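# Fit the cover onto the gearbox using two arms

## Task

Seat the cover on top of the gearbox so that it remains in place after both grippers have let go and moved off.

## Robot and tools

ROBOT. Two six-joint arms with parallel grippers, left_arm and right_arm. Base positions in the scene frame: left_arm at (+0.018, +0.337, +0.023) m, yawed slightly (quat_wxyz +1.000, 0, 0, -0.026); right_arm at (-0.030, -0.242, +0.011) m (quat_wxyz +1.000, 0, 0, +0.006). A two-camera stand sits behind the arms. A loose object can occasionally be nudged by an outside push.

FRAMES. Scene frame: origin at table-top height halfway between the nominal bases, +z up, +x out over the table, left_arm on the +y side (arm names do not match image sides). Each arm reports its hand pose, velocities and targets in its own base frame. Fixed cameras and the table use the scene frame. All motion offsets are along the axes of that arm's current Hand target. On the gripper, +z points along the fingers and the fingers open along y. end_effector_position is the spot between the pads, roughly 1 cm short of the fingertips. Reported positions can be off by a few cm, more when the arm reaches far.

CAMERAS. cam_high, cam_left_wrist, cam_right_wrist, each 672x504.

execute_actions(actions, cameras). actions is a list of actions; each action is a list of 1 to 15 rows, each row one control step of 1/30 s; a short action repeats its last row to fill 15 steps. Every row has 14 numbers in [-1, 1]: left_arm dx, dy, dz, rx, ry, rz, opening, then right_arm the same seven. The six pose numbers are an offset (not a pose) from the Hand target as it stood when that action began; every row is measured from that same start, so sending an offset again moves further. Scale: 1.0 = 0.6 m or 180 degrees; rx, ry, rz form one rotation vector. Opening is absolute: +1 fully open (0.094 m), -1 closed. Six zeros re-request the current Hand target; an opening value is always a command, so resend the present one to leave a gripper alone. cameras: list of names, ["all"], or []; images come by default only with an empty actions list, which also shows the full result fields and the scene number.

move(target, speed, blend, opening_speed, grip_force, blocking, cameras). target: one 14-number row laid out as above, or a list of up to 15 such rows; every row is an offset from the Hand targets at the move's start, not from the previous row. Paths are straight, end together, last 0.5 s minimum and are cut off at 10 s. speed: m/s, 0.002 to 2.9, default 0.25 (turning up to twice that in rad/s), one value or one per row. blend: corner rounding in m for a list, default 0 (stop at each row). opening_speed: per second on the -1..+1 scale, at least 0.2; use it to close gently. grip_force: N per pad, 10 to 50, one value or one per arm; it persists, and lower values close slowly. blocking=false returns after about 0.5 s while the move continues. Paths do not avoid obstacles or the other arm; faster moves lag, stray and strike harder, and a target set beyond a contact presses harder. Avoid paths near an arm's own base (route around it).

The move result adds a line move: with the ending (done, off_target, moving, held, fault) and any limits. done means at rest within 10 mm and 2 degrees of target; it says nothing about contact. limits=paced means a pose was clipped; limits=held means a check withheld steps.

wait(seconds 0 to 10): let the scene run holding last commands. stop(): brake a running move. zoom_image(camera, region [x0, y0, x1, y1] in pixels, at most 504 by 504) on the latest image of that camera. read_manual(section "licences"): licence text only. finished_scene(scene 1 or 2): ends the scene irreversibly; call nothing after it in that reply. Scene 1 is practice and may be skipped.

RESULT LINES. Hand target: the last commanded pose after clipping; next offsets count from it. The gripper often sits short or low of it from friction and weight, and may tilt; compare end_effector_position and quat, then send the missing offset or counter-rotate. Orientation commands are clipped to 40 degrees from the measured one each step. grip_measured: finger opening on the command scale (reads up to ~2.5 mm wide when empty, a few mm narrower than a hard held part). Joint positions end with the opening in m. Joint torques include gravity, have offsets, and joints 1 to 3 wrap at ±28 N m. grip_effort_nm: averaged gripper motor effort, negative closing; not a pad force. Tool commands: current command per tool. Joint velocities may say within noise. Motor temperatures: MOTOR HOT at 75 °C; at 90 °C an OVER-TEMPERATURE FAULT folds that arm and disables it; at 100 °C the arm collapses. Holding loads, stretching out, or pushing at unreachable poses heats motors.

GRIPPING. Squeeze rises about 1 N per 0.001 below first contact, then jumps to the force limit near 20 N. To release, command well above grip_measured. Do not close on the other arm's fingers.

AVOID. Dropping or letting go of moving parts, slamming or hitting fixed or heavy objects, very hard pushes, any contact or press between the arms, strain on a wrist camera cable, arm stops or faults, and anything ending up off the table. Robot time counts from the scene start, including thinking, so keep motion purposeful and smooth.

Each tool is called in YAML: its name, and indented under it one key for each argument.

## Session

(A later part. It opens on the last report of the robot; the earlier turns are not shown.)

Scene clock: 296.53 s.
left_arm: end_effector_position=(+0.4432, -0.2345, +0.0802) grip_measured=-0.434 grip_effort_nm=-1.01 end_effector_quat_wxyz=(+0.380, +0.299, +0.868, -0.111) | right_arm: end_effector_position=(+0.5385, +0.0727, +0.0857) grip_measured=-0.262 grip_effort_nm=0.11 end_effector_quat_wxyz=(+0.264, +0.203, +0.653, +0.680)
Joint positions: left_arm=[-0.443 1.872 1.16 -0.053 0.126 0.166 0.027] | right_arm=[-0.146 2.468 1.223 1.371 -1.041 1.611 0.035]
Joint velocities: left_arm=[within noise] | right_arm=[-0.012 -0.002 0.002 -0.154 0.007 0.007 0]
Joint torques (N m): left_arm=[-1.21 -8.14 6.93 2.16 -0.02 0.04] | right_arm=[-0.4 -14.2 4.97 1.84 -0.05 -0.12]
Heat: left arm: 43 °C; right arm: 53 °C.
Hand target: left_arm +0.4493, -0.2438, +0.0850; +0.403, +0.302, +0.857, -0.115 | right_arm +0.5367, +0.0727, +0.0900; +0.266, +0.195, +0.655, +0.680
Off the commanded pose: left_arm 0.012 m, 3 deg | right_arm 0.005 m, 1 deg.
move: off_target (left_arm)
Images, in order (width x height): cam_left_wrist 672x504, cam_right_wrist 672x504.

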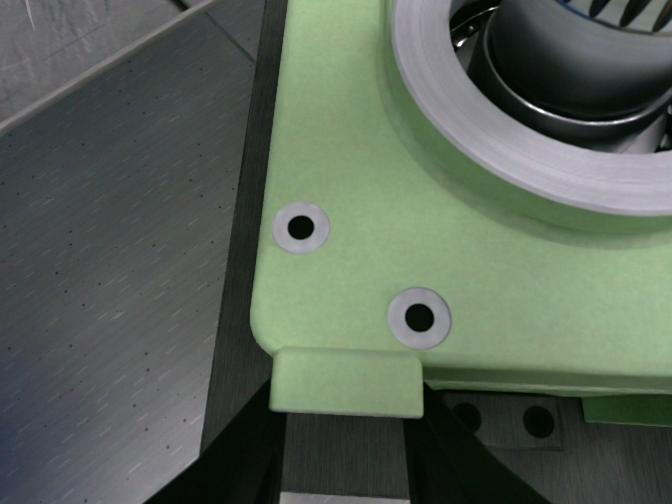

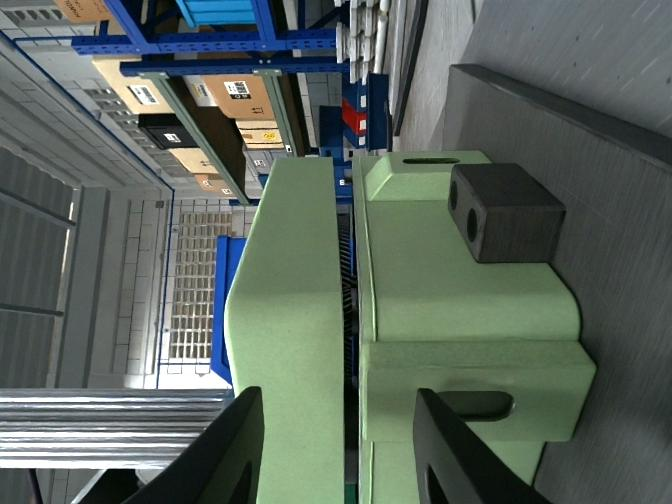

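move:
  target:
    - [0,0,0,0,0,0,-1,-0.0182,0.178,0.072,0.25,0,0,-1]
    - [0,0,0,0,0,0,-1,-0.0107,0.1343,0.2313,0.25,0,0,-1]
  speed: 0.25
  blend: [0.03,0]
  cameras: ["all"]

Scene clock: 306.23 s.
left_arm: end_effector_position=(+0.4432, -0.2345, +0.0802) grip_measured=-0.434 grip_effort_nm=-1.01 end_effector_quat_wxyz=(+0.380, +0.299, +0.868, -0.111) | right_arm: end_effector_position=(+0.6176, +0.1820, +0.1797) grip_measured=-0.993 grip_effort_nm=-0.36 end_effector_quat_wxyz=(+0.181, +0.276, +0.861, +0.386)
Joint positions: left_arm=[-0.443 1.872 1.16 -0.053 0.126 0.166 0.027] | right_arm=[0.158 2.65 2.842 -1.001 -0.496 0.98 0]
Joint torques (N m): left_arm=[-1.24 -8.13 6.87 2.17 -0.02 0.05] | right_arm=[-0.55 -15.27 9.57 1.5 -0.08 0.05]
Heat: left arm: 42 °C; right arm: 53 °C.
Hand target: left_arm +0.4493, -0.2438, +0.0850; +0.403, +0.302, +0.857, -0.115 | right_arm +0.6183, +0.1779, +0.1801; +0.172, +0.282, +0.865, +0.377
Off the commanded pose: left_arm 0.012 m, 3 deg | right_arm 0.004 m, 2 deg.
elbow stopped short (right arm): the move would have taken joint 3 (elbow) straighter than the controller allows.
move: off_target (left_arm)

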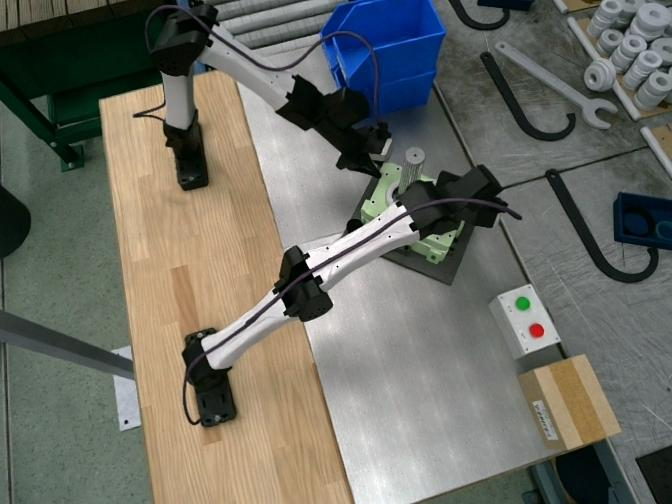

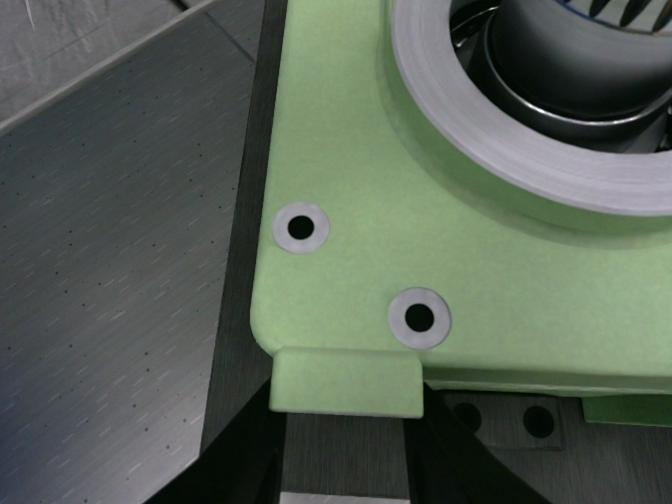

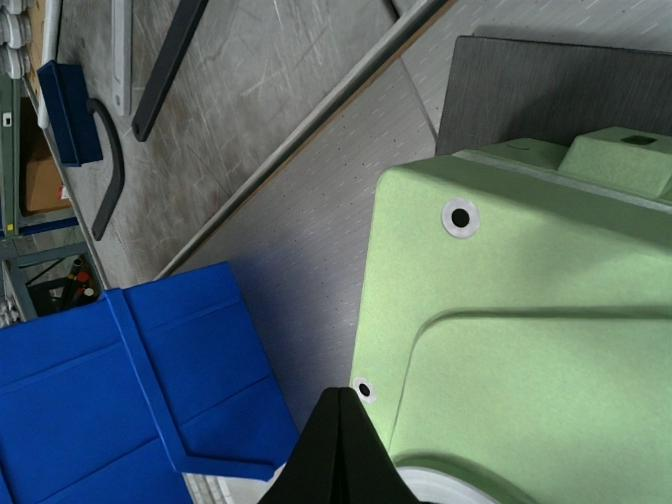

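move:
  target:
    - [0,0,0,0,0,0,-1,0.0057,-0.0499,0.0437,0,0,0,-1]
    - [0,0,0,0,0,0,-1,0.0106,-0.0936,0.0819,0,0,0,-1]
  speed: [0.15,0.04]
  blend: [0.01,0]
  cameras: ["all"]

Scene clock: 309.33 s.
left_arm: end_effector_position=(+0.4433, -0.2343, +0.0801) grip_measured=-0.434 grip_effort_nm=-1.01 end_effector_quat_wxyz=(+0.379, +0.298, +0.869, -0.112) | right_arm: end_effector_position=(+0.6251, +0.1853, +0.1301) grip_measured=-0.993 grip_effort_nm=-0.36 end_effector_quat_wxyz=(+0.192, +0.259, +0.856, +0.404)
Joint positions: left_arm=[-0.442 1.872 1.16 -0.053 0.127 0.164 0.027] | right_arm=[0.153 2.509 2.332 -0.591 -0.528 0.969 0]
Joint torques (N m): left_arm=[-1.4 -8.16 6.9 2.17 -0.03 0.06] | right_arm=[-0.31 -15.25 5.14 1.33 0.23 0.02]
Heat: left arm: 42 °C; right arm: 53 °C.
Hand target: left_arm +0.4493, -0.2438, +0.0849; +0.403, +0.302, +0.857, -0.115 | right_arm +0.6183, +0.1778, +0.1051; +0.172, +0.282, +0.865, +0.377
Off the commanded pose: left_arm 0.012 m, 3 deg | right_arm 0.027 m, 5 deg.
move: off_target (left_arm, right_arm)

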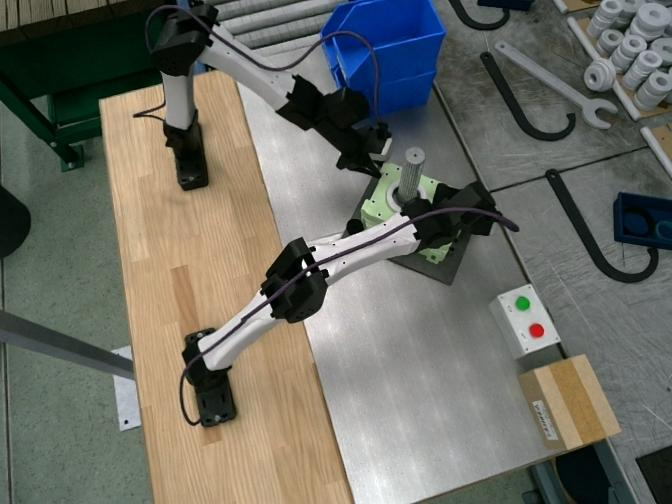

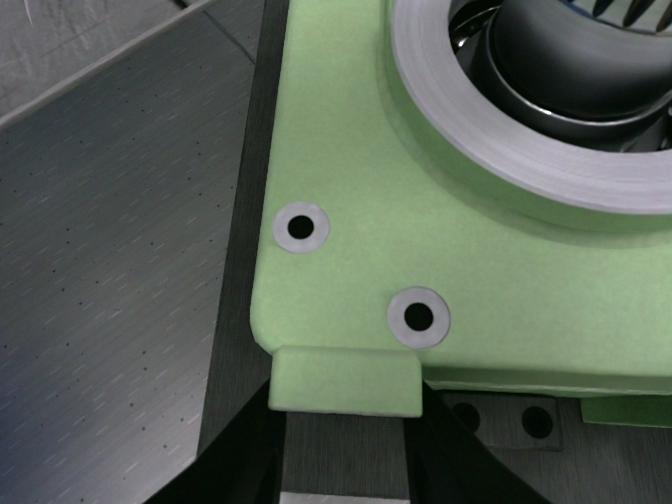

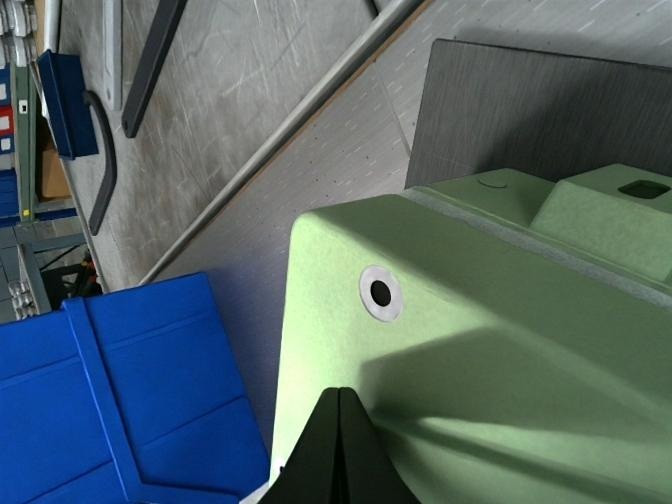

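move:
  target: [0,0,0,0,0,0,-1,0.0050,-0.0437,0.0382,0,0,0,-1]
  speed: 0.05
  cameras: ["cam_right_wrist"]

Scene clock: 310.80 s.
left_arm: end_effector_position=(+0.4433, -0.2343, +0.0801) grip_measured=-0.434 grip_effort_nm=-1.01 end_effector_quat_wxyz=(+0.379, +0.298, +0.869, -0.112) | right_arm: end_effector_position=(+0.6328, +0.1878, +0.1265) grip_measured=-0.993 grip_effort_nm=-0.36 end_effector_quat_wxyz=(+0.222, +0.240, +0.844, +0.424)
Joint positions: left_arm=[-0.442 1.872 1.16 -0.053 0.127 0.164 0.027] | right_arm=[0.152 2.483 2.212 -0.413 -0.541 0.969 0]
Joint torques (N m): left_arm=[-1.31 -8.16 6.93 2.16 -0.02 0.06] | right_arm=[-0.16 -12.55 4.18 0.97 0.4 0.01]
Heat: left arm: 42 °C; right arm: 53 °C.
Hand target: left_arm +0.4493, -0.2438, +0.0849; +0.403, +0.302, +0.857, -0.115 | right_arm +0.6183, +0.1778, +0.0701; +0.172, +0.282, +0.865, +0.377
Off the commanded pose: left_arm 0.012 m, 3 deg | right_arm 0.059 m, 10 deg.
move: off_target (left_arm, right_arm)
Images, in order (width x height): cam_right_wrist 672x504.

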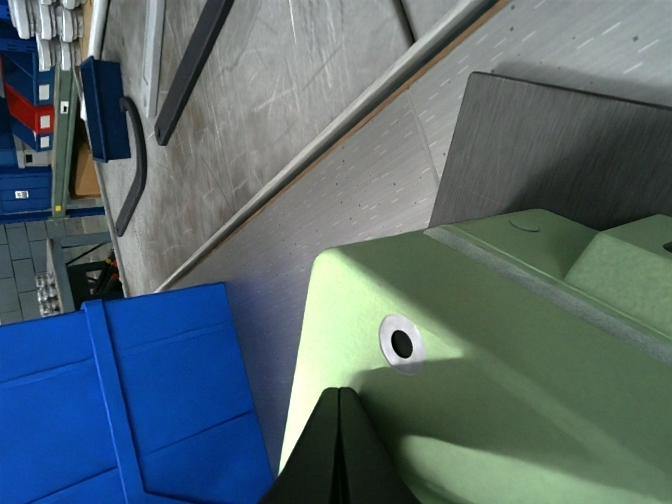

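move:
  target: [0.0190,-0.0012,0.0163,0,0,0,-1,0.0021,-0.0187,0.0164,0,0,0,-1]
  speed: 0.05
  cameras: ["cam_left_wrist","cam_right_wrist"]

Scene clock: 319.23 s.
left_arm: end_effector_position=(+0.4434, -0.2343, +0.0782) grip_measured=-0.434 grip_effort_nm=-1.01 end_effector_quat_wxyz=(+0.386, +0.297, +0.866, -0.114) | right_arm: end_effector_position=(+0.6350, +0.1891, +0.1264) grip_measured=-0.993 grip_effort_nm=-0.36 end_effector_quat_wxyz=(+0.234, +0.231, +0.839, +0.434)
Joint positions: left_arm=[-0.441 1.872 1.138 -0.016 0.13 0.163 0.027] | right_arm=[0.151 2.474 2.167 -0.34 -0.551 0.969 0]
Joint torques (N m): left_arm=[-1.43 -5.67 6.09 2.36 -0.06 0.1] | right_arm=[-0.09 -11.26 3.66 0.82 0.52 -0.01]
Heat: left arm: 42 °C; right arm: 51 °C.
Hand target: left_arm +0.4494, -0.2438, +0.0700; +0.403, +0.301, +0.857, -0.115 | right_arm +0.6183, +0.1778, +0.0552; +0.172, +0.282, +0.865, +0.377
Off the commanded pose: left_arm 0.014 m, 2 deg | right_arm 0.074 m, 12 deg.
move: off_target (left_arm, right_arm)
Images, in order (width x height): cam_left_wrist 672x504, cam_right_wrist 672x504.

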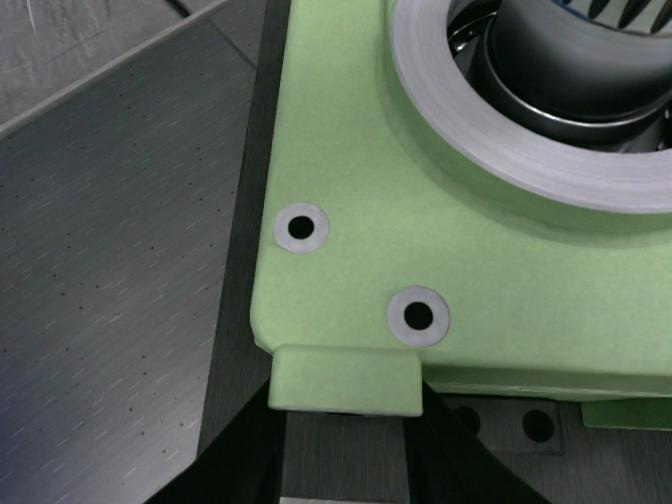

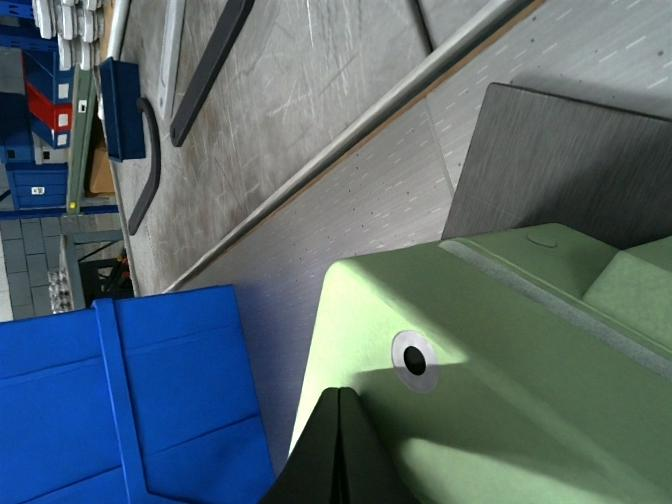

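zoom_image:
  camera: "cam_right_wrist"
  region: [400, 180, 672, 384]

zoom_image:
  camera: "cam_left_wrist"
  region: [400, 330, 672, 504]

Scaled by 1.853 from the camera's 672x504 image, which has a finer 960x720 frame.

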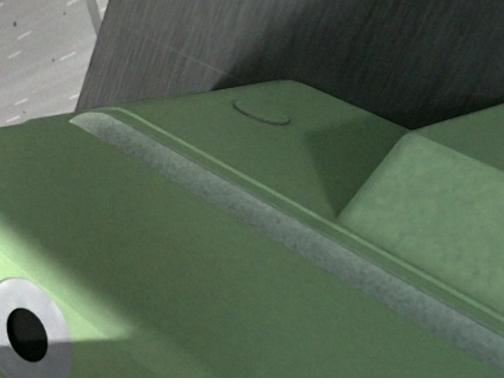

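Scaled by 1.853 from the camera's 672x504 image, which has a finer 960x720 frame.

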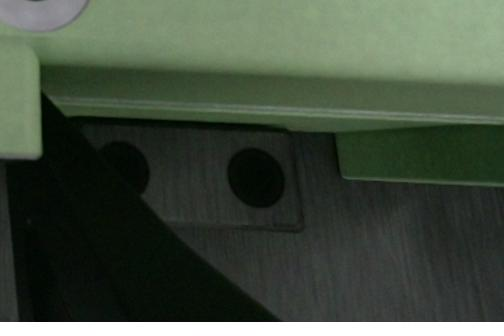

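zoom_image:
  camera: "cam_left_wrist"
  region: [422, 350, 547, 440]

zoom_image:
  camera: "cam_left_wrist"
  region: [547, 350, 672, 440]

Scaled by 4.032 from the camera's 672x504 image, which has a finer 960x720 frame.

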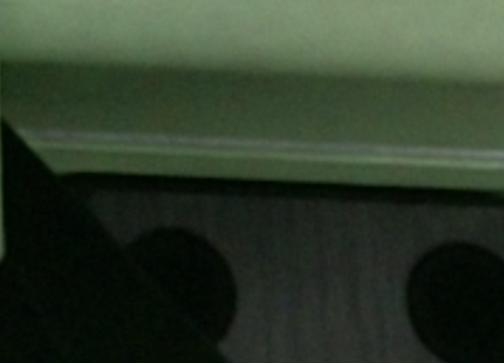

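Scaled by 4.032 from the camera's 672x504 image, which has a finer 960x720 frame.

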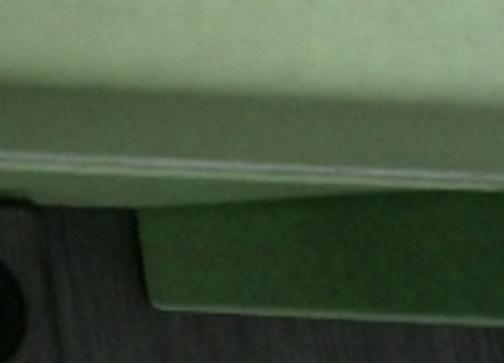

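move:
  target: [0.0253,-0.0015,0.0217,0,0,0,-1,0,0,0,0,0,0,-1]
  speed: 0.08

Scene clock: 324.23 s.
left_arm: end_effector_position=(+0.4435, -0.2343, +0.0767) grip_measured=-0.434 grip_effort_nm=-1.01 end_effector_quat_wxyz=(+0.401, +0.295, +0.859, -0.119) | right_arm: end_effector_position=(+0.6351, +0.1891, +0.1265) grip_measured=-0.993 grip_effort_nm=-0.35 end_effector_quat_wxyz=(+0.234, +0.231, +0.839, +0.434)
Joint positions: left_arm=[-0.439 1.869 1.099 0.054 0.137 0.16 0.027] | right_arm=[0.151 2.474 2.167 -0.34 -0.551 0.969 0]
Joint torques (N m): left_arm=[-1.63 -2.19 5.96 2.43 -0.14 0.13] | right_arm=[-0.12 -11.25 3.67 0.8 0.52 0]
Heat: left arm: 42 °C; right arm: 51 °C.
Hand target: left_arm +0.4495, -0.2438, +0.0501; +0.403, +0.301, +0.857, -0.115 | right_arm +0.6183, +0.1778, +0.0552; +0.172, +0.282, +0.865, +0.377
Off the commanded pose: left_arm 0.029 m, 1 deg | right_arm 0.074 m, 12 deg.
move: off_target (left_arm, right_arm)

move:
  target:
    - [0,0,0,0,0,0,-1,-0.0005,0.0219,0.0251,0,0,0,-1]
    - [0,0,0,0,0,0,-1,0.0005,-0.0219,-0.0251,0,0,0,-1]
    - [0,0,0,0,0,0,-1,-0.0005,0.0219,0.0251,0,0,0,-1]
    - [0,0,0,0,0,0,-1,0,0,0,0,0,0,-1]
  speed: 0.12
  blend: [0.008,0.008,0.008,0]
  cameras: ["cam_right_wrist"]

Scene clock: 326.93 s.
left_arm: end_effector_position=(+0.4435, -0.2343, +0.0767) grip_measured=-0.434 grip_effort_nm=-1.01 end_effector_quat_wxyz=(+0.401, +0.295, +0.859, -0.119) | right_arm: end_effector_position=(+0.6409, +0.1922, +0.1265) grip_measured=-0.993 grip_effort_nm=-0.36 end_effector_quat_wxyz=(+0.243, +0.232, +0.834, +0.437)
Joint positions: left_arm=[-0.439 1.869 1.099 0.054 0.137 0.16 0.027] | right_arm=[0.157 2.49 2.182 -0.313 -0.54 0.982 0]
Joint torques (N m): left_arm=[-1.66 -2.17 5.87 2.44 -0.16 0.13] | right_arm=[-0.51 -12.26 3.56 0.52 0.4 -0.11]
Heat: left arm: 42 °C; right arm: 51 °C.
Hand target: left_arm +0.4495, -0.2438, +0.0501; +0.403, +0.302, +0.857, -0.114 | right_arm +0.6183, +0.1778, +0.0551; +0.172, +0.282, +0.865, +0.377
Off the commanded pose: left_arm 0.029 m, 1 deg | right_arm 0.076 m, 13 deg.
move: off_target (left_arm, right_arm)
Images, in order (width x height): cam_right_wrist 672x504.

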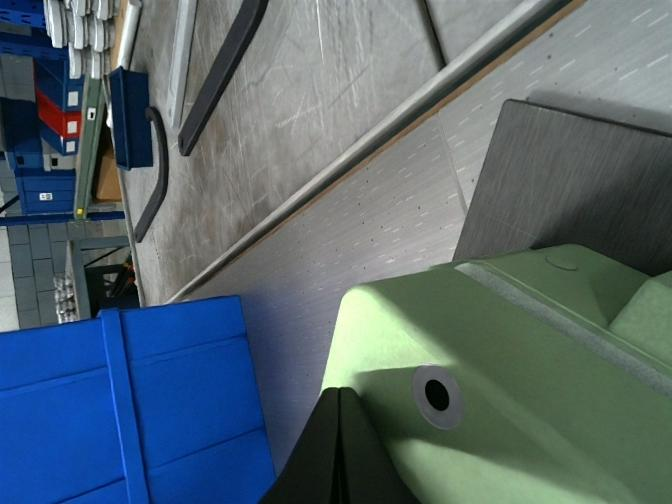

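move:
  target:
    - [0,0,0,0,0,0,-1,-0.0128,0.1124,-0.0983,0,0,0,-1]
    - [0,0,0,0,0,0,-1,-0.0177,0.0117,-0.2252,-0.15,0,0,-1]
    - [0,0,0,0,0,0,-1,-0.0070,-0.1027,-0.2047,-0.25,0,0,-0.26]
  speed: 0.25
  blend: [0.03,0.03,0]
  cameras: ["all"]

Scene clock: 331.83 s.
left_arm: end_effector_position=(+0.4435, -0.2343, +0.0767) grip_measured=-0.434 grip_effort_nm=-1.01 end_effector_quat_wxyz=(+0.401, +0.295, +0.859, -0.119) | right_arm: end_effector_position=(+0.5345, +0.0725, +0.0862) grip_measured=-0.262 grip_effort_nm=0.11 end_effector_quat_wxyz=(+0.257, +0.204, +0.658, +0.677)
Joint positions: left_arm=[-0.439 1.869 1.099 0.054 0.137 0.16 0.027] | right_arm=[-0.149 2.447 1.205 1.344 -1.054 1.597 0.035]
Joint torques (N m): left_arm=[-1.65 -2.17 5.91 2.42 -0.16 0.13] | right_arm=[-0.1 -12.11 6.71 2.14 0.08 0]
Heat: left arm: 42 °C; right arm: 51 °C.
Hand target: left_arm +0.4495, -0.2437, +0.0501; +0.403, +0.302, +0.857, -0.114 | right_arm +0.5369, +0.0727, +0.0901; +0.267, +0.194, +0.655, +0.680
Off the commanded pose: left_arm 0.029 m, 1 deg | right_arm 0.004 m, 2 deg.
move: off_target (left_arm)

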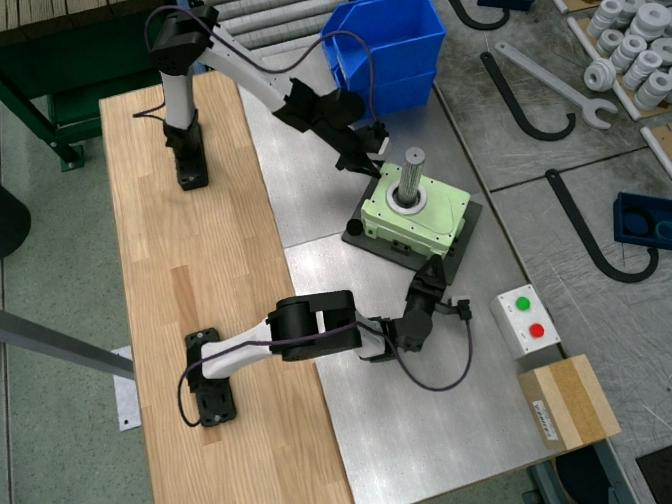

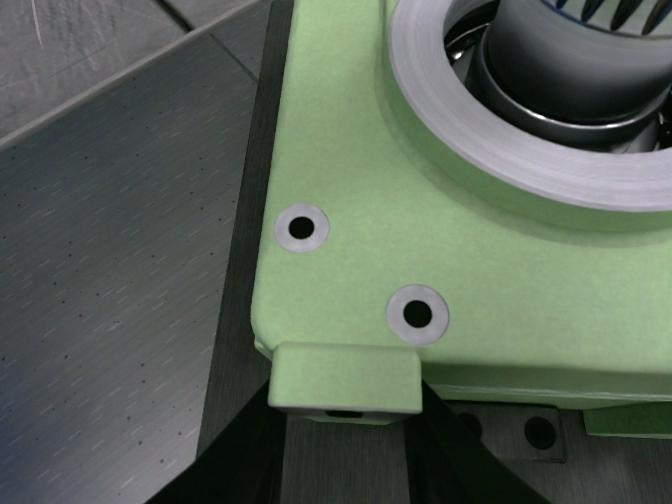

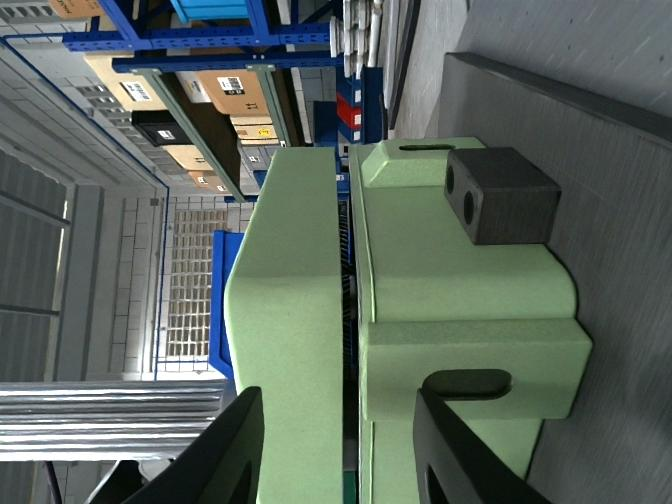

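zoom_image:
  camera: "cam_right_wrist"
  region: [220, 135, 420, 285]

zoom_image:
  camera: "cam_right_wrist"
  region: [290, 280, 420, 504]

zoom_image:
  camera: "cam_high"
  region: [350, 140, 490, 260]

zoom_image:
  camera: "cam_left_wrist"
  region: [390, 0, 672, 210]

Scaled by 2.520 from the camera's 672x504 image, which has a finer 960x720 frame.

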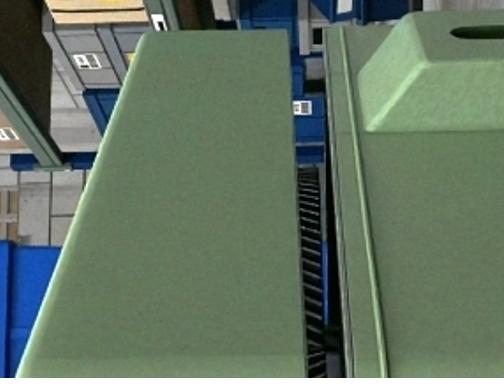

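Scaled by 2.250 from the camera's 672x504 image, which has a finer 960x720 frame.

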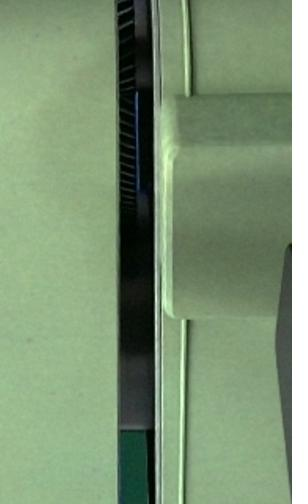

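Scaled by 3.600 from the camera's 672x504 image, which has a finer 960x720 frame.

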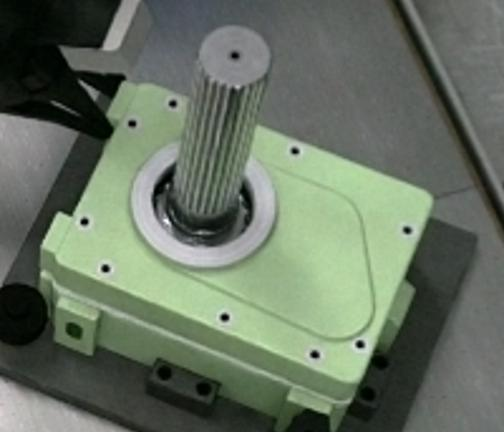

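Scaled by 1.787 from the camera's 672x504 image, which has a finer 960x720 frame.

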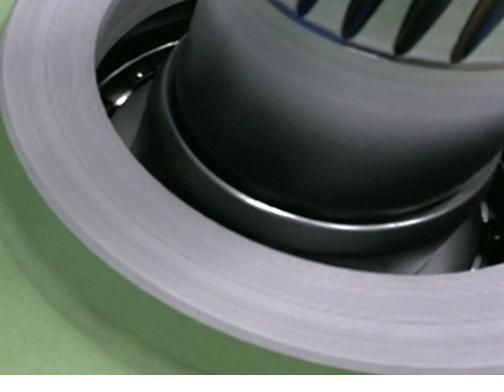

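zoom_image:
  camera: "cam_right_wrist"
  region: [315, 135, 375, 195]

zoom_image:
  camera: "cam_right_wrist"
  region: [315, 195, 375, 285]

Scaled by 8.400 from the camera's 672x504 image, which has a finer 960x720 frame.

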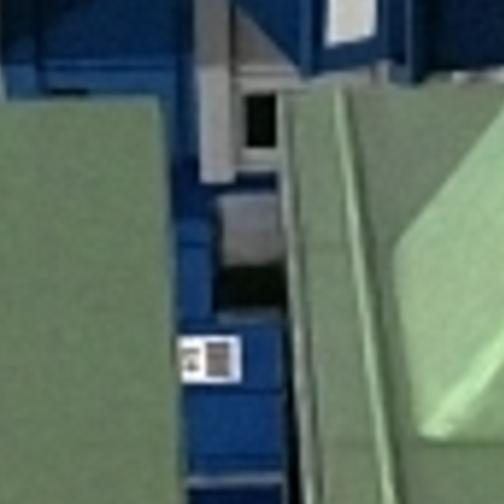

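Scaled by 5.600 from the camera's 672x504 image, which has a finer 960x720 frame.

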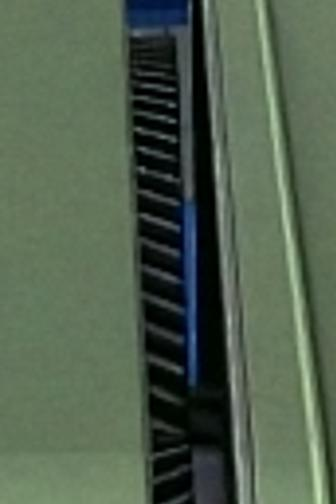

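move:
  target:
    - [0,0,0,0,0,0,-1,-0.0138,0.1283,0.0687,0.2,0,0,-1]
    - [0,0,0,0,0,0,-1,0.0272,0.0797,0.2203,0.27,0,0,-1]
    - [-0.0823,0.0050,-0.0705,0,0,0,-1,0.0365,-0.0280,0.2130,0.27,0,0,-1]
  speed: [0.3,0.3,0.06]
  blend: [0.03,0.01,0]
  cameras: ["cam_left_wrist","cam_right_wrist"]

Scene clock: 340.20 s.
left_arm: end_effector_position=(+0.4420, -0.2343, +0.0813) grip_measured=-0.434 grip_effort_nm=-1.01 end_effector_quat_wxyz=(+0.374, +0.296, +0.872, -0.112) | right_arm: end_effector_position=(+0.6108, +0.1985, +0.1296) grip_measured=-0.993 grip_effort_nm=-0.36 end_effector_quat_wxyz=(+0.199, +0.256, +0.858, +0.397)
Joint positions: left_arm=[-0.444 1.869 1.17 -0.076 0.126 0.158 0.027] | right_arm=[0.187 2.424 2.178 -0.508 -0.487 0.982 0]
Joint torques (N m): left_arm=[-1.16 -12.27 11.92 1.34 -0.02 0.13] | right_arm=[-0.35 -12.15 4.46 1.11 0.42 -0.11]
Motor temperatures (°C): left_arm=[21 36 41 42 22 22 23] | right_arm=[22 50 30 32 20 18 20]
Heat: left arm: 42 °C; right arm: 50 °C.
Hand target: left_arm +0.4493, -0.2437, +0.1150; +0.403, +0.301, +0.857, -0.115 | right_arm +0.5999, +0.1868, +0.0798; +0.163, +0.287, +0.877, +0.350
Off the commanded pose: left_arm 0.036 m, 4 deg | right_arm 0.052 m, 8 deg.
move: off_target (left_arm, right_arm)
Images, in order (width x height): cam_left_wrist 672x504, cam_right_wrist 672x504.

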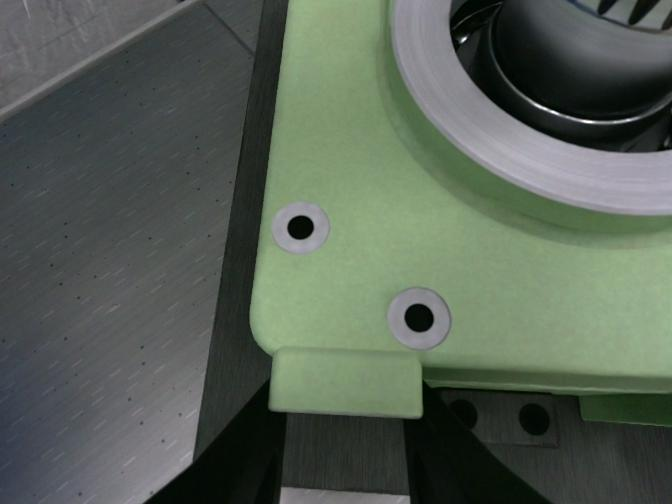

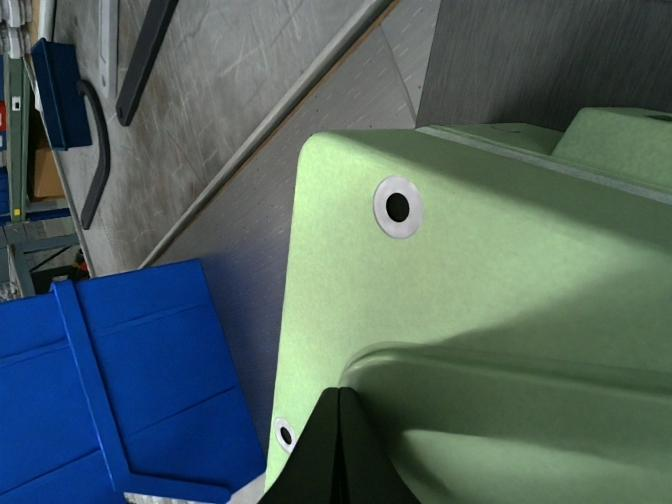

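move:
  target:
    - [0.0823,-0.0050,0.0705,0,0,0,-1,0.0021,-0.0177,0.0176,0,0,0,-1]
  speed: 0.08
  cameras: ["cam_left_wrist","cam_right_wrist"]

Scene clock: 342.03 s.
left_arm: end_effector_position=(+0.4429, -0.2344, +0.0765) grip_measured=-0.434 grip_effort_nm=-1.01 end_effector_quat_wxyz=(+0.400, +0.294, +0.860, -0.118) | right_arm: end_effector_position=(+0.6155, +0.2006, +0.1294) grip_measured=-0.993 grip_effort_nm=-0.36 end_effector_quat_wxyz=(+0.215, +0.246, +0.852, +0.409)
Joint positions: left_arm=[-0.441 1.868 1.099 0.05 0.133 0.157 0.027] | right_arm=[0.187 2.418 2.136 -0.428 -0.495 0.981 0]
Joint torques (N m): left_arm=[-1.46 -2.11 5.93 2.46 -0.08 0.15] | right_arm=[-0.31 -11.18 3.85 0.88 0.52 -0.11]
Heat: left arm: 42 °C; right arm: 50 °C.
Hand target: left_arm +0.4494, -0.2437, +0.0501; +0.403, +0.301, +0.857, -0.114 | right_arm +0.6000, +0.1868, +0.0648; +0.163, +0.287, +0.877, +0.350
Off the commanded pose: left_arm 0.029 m, 1 deg | right_arm 0.068 m, 10 deg.
move: off_target (left_arm, right_arm)
Images, in order (width x height): cam_left_wrist 672x504, cam_right_wrist 672x504.

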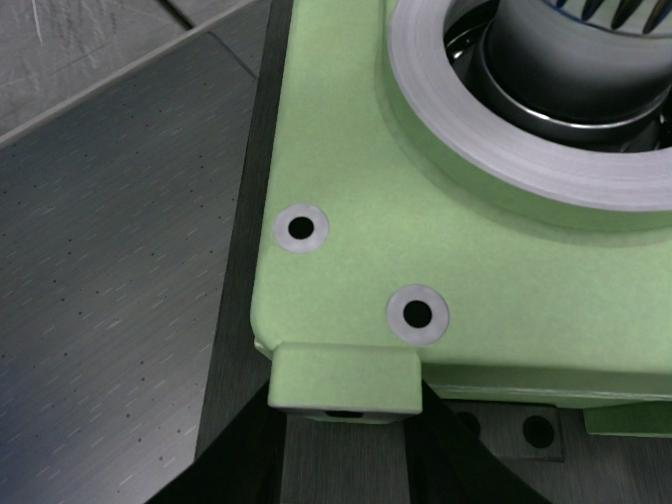

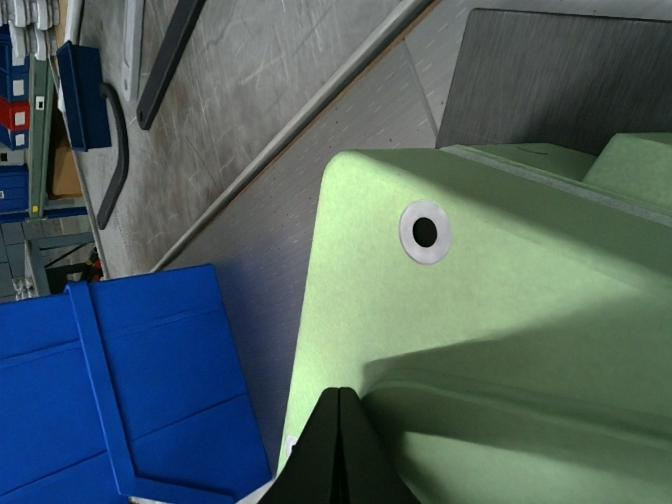

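move:
  target:
    - [-0.0823,0.0050,-0.0705,0,0,0,-1,0.0003,-0.0117,-0.0118,0,0,0,-1]
    - [0,0,0,0,0,0,-1,0.0003,-0.0117,-0.0118,0,0,0,-1]
    - [-0.0823,0.0050,-0.0705,0,0,0,-1,0.0003,-0.0117,-0.0118,0,0,0,-1]
    - [0,0,0,0,0,0,-1,0.0003,-0.0117,-0.0118,0,0,0,-1]
  speed: 0.1
  blend: [0.005,0.005,0.005,0]
  cameras: ["cam_left_wrist","cam_right_wrist"]

Scene clock: 346.83 s.
left_arm: end_effector_position=(+0.4428, -0.2345, +0.0765) grip_measured=-0.434 grip_effort_nm=-1.01 end_effector_quat_wxyz=(+0.400, +0.294, +0.860, -0.118) | right_arm: end_effector_position=(+0.6160, +0.1962, +0.1298) grip_measured=-0.993 grip_effort_nm=-0.36 end_effector_quat_wxyz=(+0.227, +0.242, +0.848, +0.412)
Joint positions: left_arm=[-0.441 1.868 1.099 0.05 0.132 0.156 0.027] | right_arm=[0.18 2.395 2.079 -0.369 -0.495 0.975 0]
Joint torques (N m): left_arm=[-1.36 -2.13 5.87 2.43 -0.09 0.17] | right_arm=[-0.69 -12 3.7 0.53 0.44 -0.14]
Heat: left arm: 42 °C; right arm: 50 °C.
Hand target: left_arm +0.4494, -0.2438, +0.0500; +0.403, +0.302, +0.857, -0.115 | right_arm +0.5937, +0.1790, +0.0649; +0.163, +0.287, +0.877, +0.350
Off the commanded pose: left_arm 0.029 m, 1 deg | right_arm 0.071 m, 12 deg.
move: off_target (left_arm, right_arm)
Images, in order (width x height): cam_left_wrist 672x504, cam_right_wrist 672x504.

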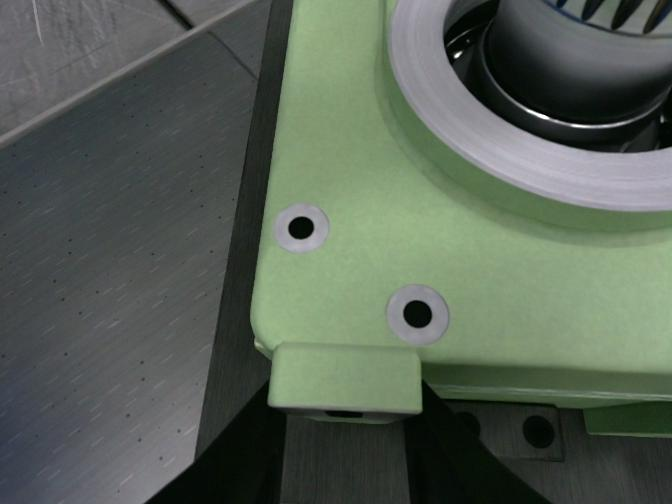

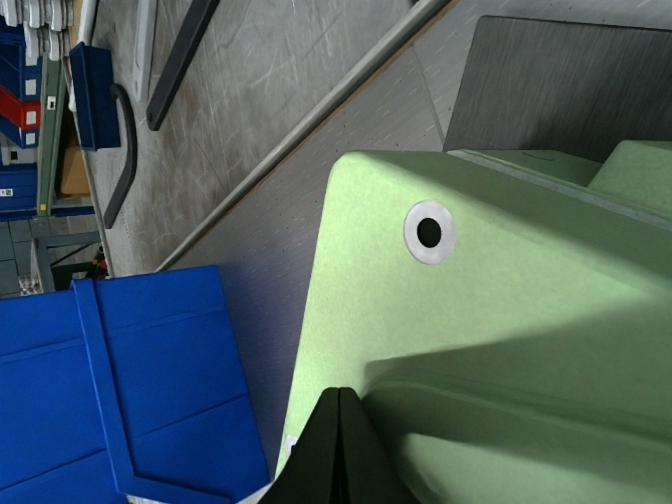

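move:
  target: [-0.0443,0.0027,-0.0380,0.0145,0.0008,-0.0169,-1,0,0,0,0,0,0,-1]
  speed: 0.08
  cameras: ["cam_left_wrist","cam_right_wrist"]

Scene clock: 351.37 s.
left_arm: end_effector_position=(+0.4423, -0.2346, +0.0790) grip_measured=-0.434 grip_effort_nm=-1.01 end_effector_quat_wxyz=(+0.385, +0.291, +0.867, -0.124) | right_arm: end_effector_position=(+0.6160, +0.1962, +0.1298) grip_measured=-0.993 grip_effort_nm=-0.36 end_effector_quat_wxyz=(+0.227, +0.242, +0.848, +0.412)
Joint positions: left_arm=[-0.437 1.868 1.134 -0.013 0.145 0.147 0.027] | right_arm=[0.18 2.395 2.079 -0.369 -0.495 0.975 0]
Joint torques (N m): left_arm=[0.21 -7.13 10.43 1.67 0.44 -0.19] | right_arm=[-0.68 -12.01 3.69 0.53 0.44 -0.13]
Heat: left arm: 42 °C; right arm: 50 °C.
Hand target: left_arm +0.4494, -0.2439, +0.0851; +0.392, +0.288, +0.862, -0.144 | right_arm +0.5937, +0.1790, +0.0649; +0.163, +0.287, +0.877, +0.350
Off the commanded pose: left_arm 0.013 m, 3 deg | right_arm 0.071 m, 12 deg.
move: off_target (left_arm, right_arm)
Images, in order (width x height): cam_left_wrist 672x504, cam_right_wrist 672x504.

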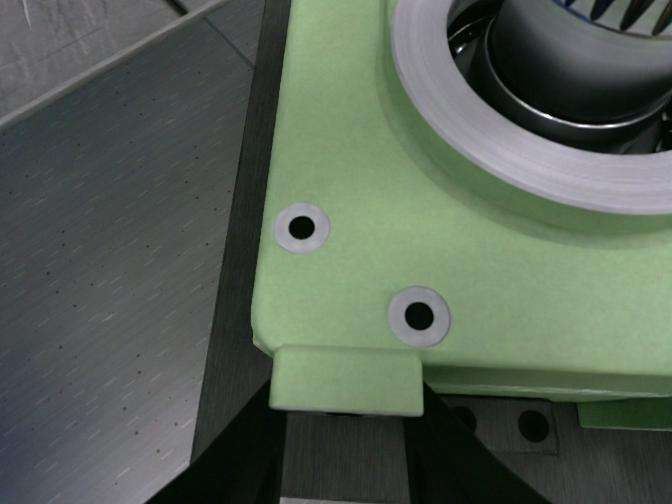

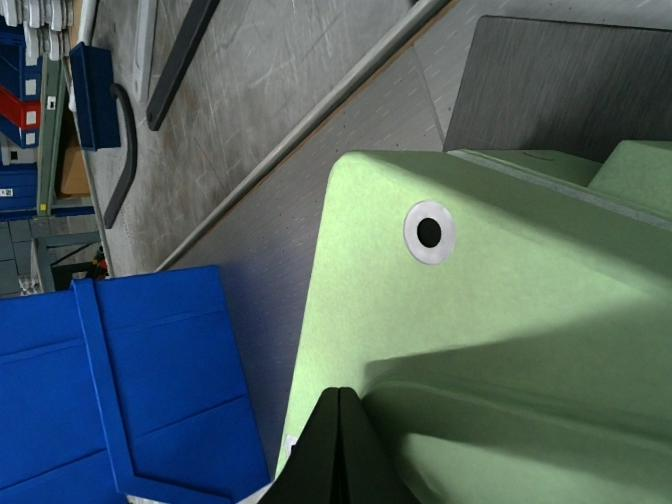

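zoom_image:
  camera: "cam_right_wrist"
  region: [420, 130, 546, 220]

zoom_image:
  camera: "cam_right_wrist"
  region: [546, 150, 672, 240]

Scaled by 4.000 from the camera's 672x504 image, which has a finer 960x720 frame.

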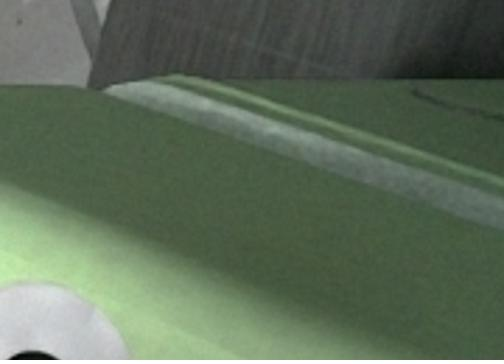

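Scaled by 4.000 from the camera's 672x504 image, which has a finer 960x720 frame.

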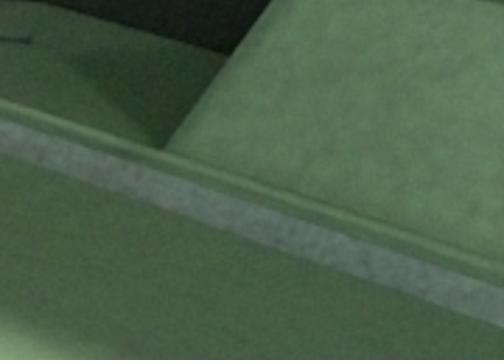

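move:
  target:
    - [0,0,0,0,0,0,-1,-0.0301,0.0999,-0.0625,0,0,0,-1]
    - [0,0,0,0,0,0,-1,-0.0557,0.1041,-0.0545,0,0,0,-1]
    - [0,0,0,0,0,0,-1,-0.0500,0.0569,-0.0076,0,0,0,-1]
  speed: [0.25,0.2,0.08]
  blend: [0.01,0.01,0]
  cameras: ["cam_right_wrist"]

Scene clock: 369.17 s.
left_arm: end_effector_position=(+0.4423, -0.2346, +0.0788) grip_measured=-0.434 grip_effort_nm=-1.01 end_effector_quat_wxyz=(+0.385, +0.290, +0.867, -0.125) | right_arm: end_effector_position=(+0.6374, +0.1853, +0.1254) grip_measured=-0.993 grip_effort_nm=-0.35 end_effector_quat_wxyz=(+0.189, +0.269, +0.864, +0.381)
Joint positions: left_arm=[-0.437 1.869 1.134 -0.014 0.147 0.145 0.027] | right_arm=[0.161 2.664 2.643 -0.784 -0.482 0.961 0]
Joint torques (N m): left_arm=[0.16 -7.25 10.47 1.65 0.42 -0.16] | right_arm=[-0.24 -15.3 4.59 1.22 0.18 -0.11]
Heat: left arm: 42 °C; right arm: 50 °C.
Hand target: left_arm +0.4494, -0.2439, +0.0852; +0.392, +0.288, +0.862, -0.144 | right_arm +0.6283, +0.1782, +0.0947; +0.163, +0.287, +0.877, +0.350
Off the commanded pose: left_arm 0.013 m, 2 deg | right_arm 0.033 m, 5 deg.
move: off_target (left_arm, right_arm); blend cut to 0.0081 m at target 1, 0.0081 m at target 2
Images, in order (width x height): cam_right_wrist 672x504.

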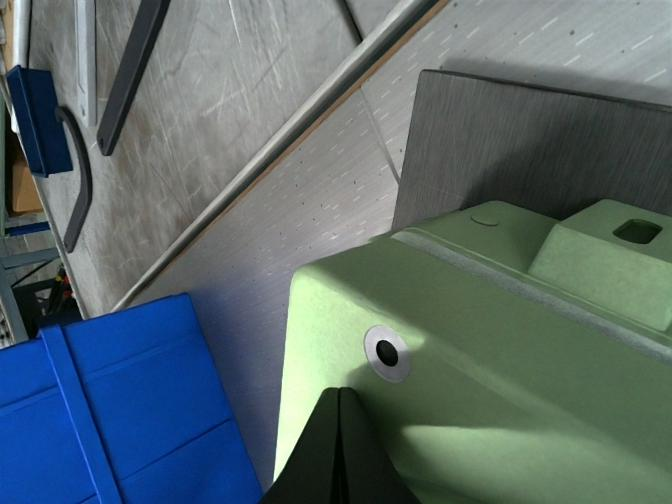

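move:
  target:
    - [-0.0325,-0.0020,0.0379,0,0,0,-1,0,0,0,0,0,0,-1]
    - [0.0325,0.0020,-0.0379,0,0,0,-1,0,0,0,0,0,0,-1]
    - [-0.0021,0.0499,0.0008,0,0,0,-1,0,0,0,0,0,0,-1]
    - [0.0021,-0.0499,-0.0008,0,0,0,-1,0,0,0,0,0,0,-1]
    - [0,0,0,0,0,0,-1,0,0,0,0,0,0,-1]
  speed: 0.12
  blend: [0.01,0.01,0.01,0.01,0]
  cameras: ["cam_left_wrist","cam_right_wrist"]

Scene clock: 371.87 s.
left_arm: end_effector_position=(+0.4432, -0.2345, +0.0783) grip_measured=-0.434 grip_effort_nm=-1.01 end_effector_quat_wxyz=(+0.379, +0.287, +0.870, -0.128) | right_arm: end_effector_position=(+0.6375, +0.1851, +0.1255) grip_measured=-0.993 grip_effort_nm=-0.35 end_effector_quat_wxyz=(+0.190, +0.269, +0.864, +0.381)
Joint positions: left_arm=[-0.433 1.876 1.15 -0.034 0.155 0.138 0.027] | right_arm=[0.161 2.664 2.643 -0.783 -0.482 0.961 0]
Joint torques (N m): left_arm=[-0.2 -7.83 9.07 1.84 0.33 -0.05] | right_arm=[-0.2 -15.35 4.53 1.23 0.19 -0.1]
Heat: left arm: 42 °C; right arm: 51 °C.
Hand target: left_arm +0.4493, -0.2438, +0.0850; +0.391, +0.288, +0.862, -0.144 | right_arm +0.6282, +0.1784, +0.0946; +0.163, +0.287, +0.877, +0.350
Off the commanded pose: left_arm 0.013 m, 3 deg | right_arm 0.033 m, 5 deg.
move: off_target (left_arm, right_arm)
Images, in order (width x height): cam_left_wrist 672x504, cam_right_wrist 672x504.

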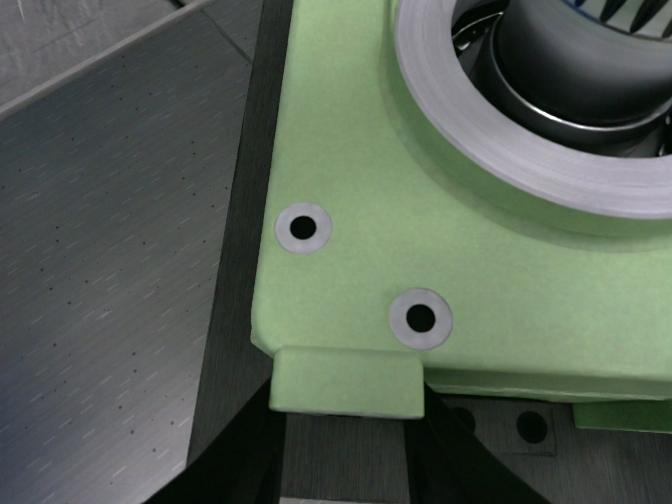

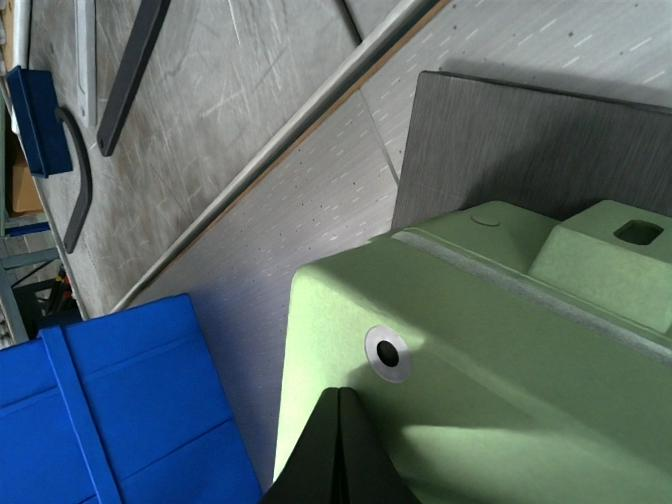

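move:
  target:
    - [-0.0488,-0.003,0.0569,-0.0169,-0.0005,-0.0145,-1,0.0043,-0.0354,0.0352,0,0,0,-1]
    - [0.0488,0.003,-0.0569,0.0169,0.0005,0.0145,-1,0.0043,-0.0354,0.0352,0,0,0,-1]
    - [-0.0032,0.0749,0.0011,0.0169,0.0005,0.0145,-1,0.0043,-0.0354,0.0352,0,0,0,-1]
    - [0.0032,-0.0749,-0.0011,-0.0169,-0.0005,-0.0145,-1,0.0043,-0.0354,0.0352,0,0,0,-1]
    - [0,0,0,0,0,0,-1,0.0043,-0.0354,0.0352,0,0,0,-1]
  speed: 0.15
  blend: [0.01,0.01,0.01,0.01,0]
  cameras: ["cam_left_wrist","cam_right_wrist"]

Scene clock: 375.47 s.
left_arm: end_effector_position=(+0.4420, -0.2328, +0.0781) grip_measured=-0.434 grip_effort_nm=-1.01 end_effector_quat_wxyz=(+0.381, +0.273, +0.875, -0.118) | right_arm: end_effector_position=(+0.6422, +0.1877, +0.1252) grip_measured=-0.993 grip_effort_nm=-0.35 end_effector_quat_wxyz=(+0.212, +0.250, +0.854, +0.403)
Joint positions: left_arm=[-0.445 1.866 1.137 -0.026 0.116 0.111 0.027] | right_arm=[0.157 2.592 2.452 -0.595 -0.509 0.957 0]
Joint torques (N m): left_arm=[1.01 -7.16 10.14 1.77 0.74 0.27] | right_arm=[0.08 -12.38 3.95 0.98 0.49 -0.08]
Heat: left arm: 42 °C; right arm: 51 °C.
Hand target: left_arm +0.4493, -0.2438, +0.0851; +0.392, +0.288, +0.862, -0.144 | right_arm +0.6283, +0.1782, +0.0646; +0.163, +0.287, +0.877, +0.350
Off the commanded pose: left_arm 0.015 m, 4 deg | right_arm 0.063 m, 10 deg.
move: off_target (left_arm, right_arm)
Images, in order (width x height): cam_left_wrist 672x504, cam_right_wrist 672x504.

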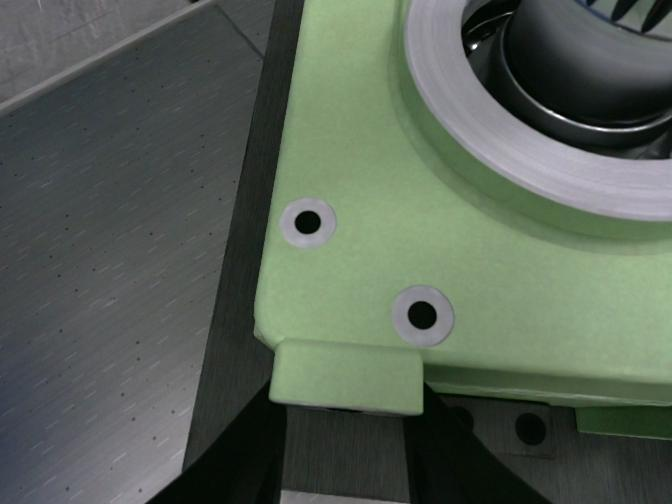

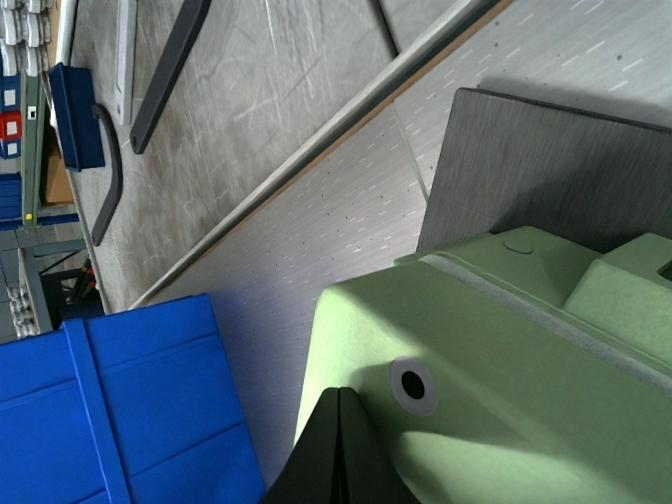

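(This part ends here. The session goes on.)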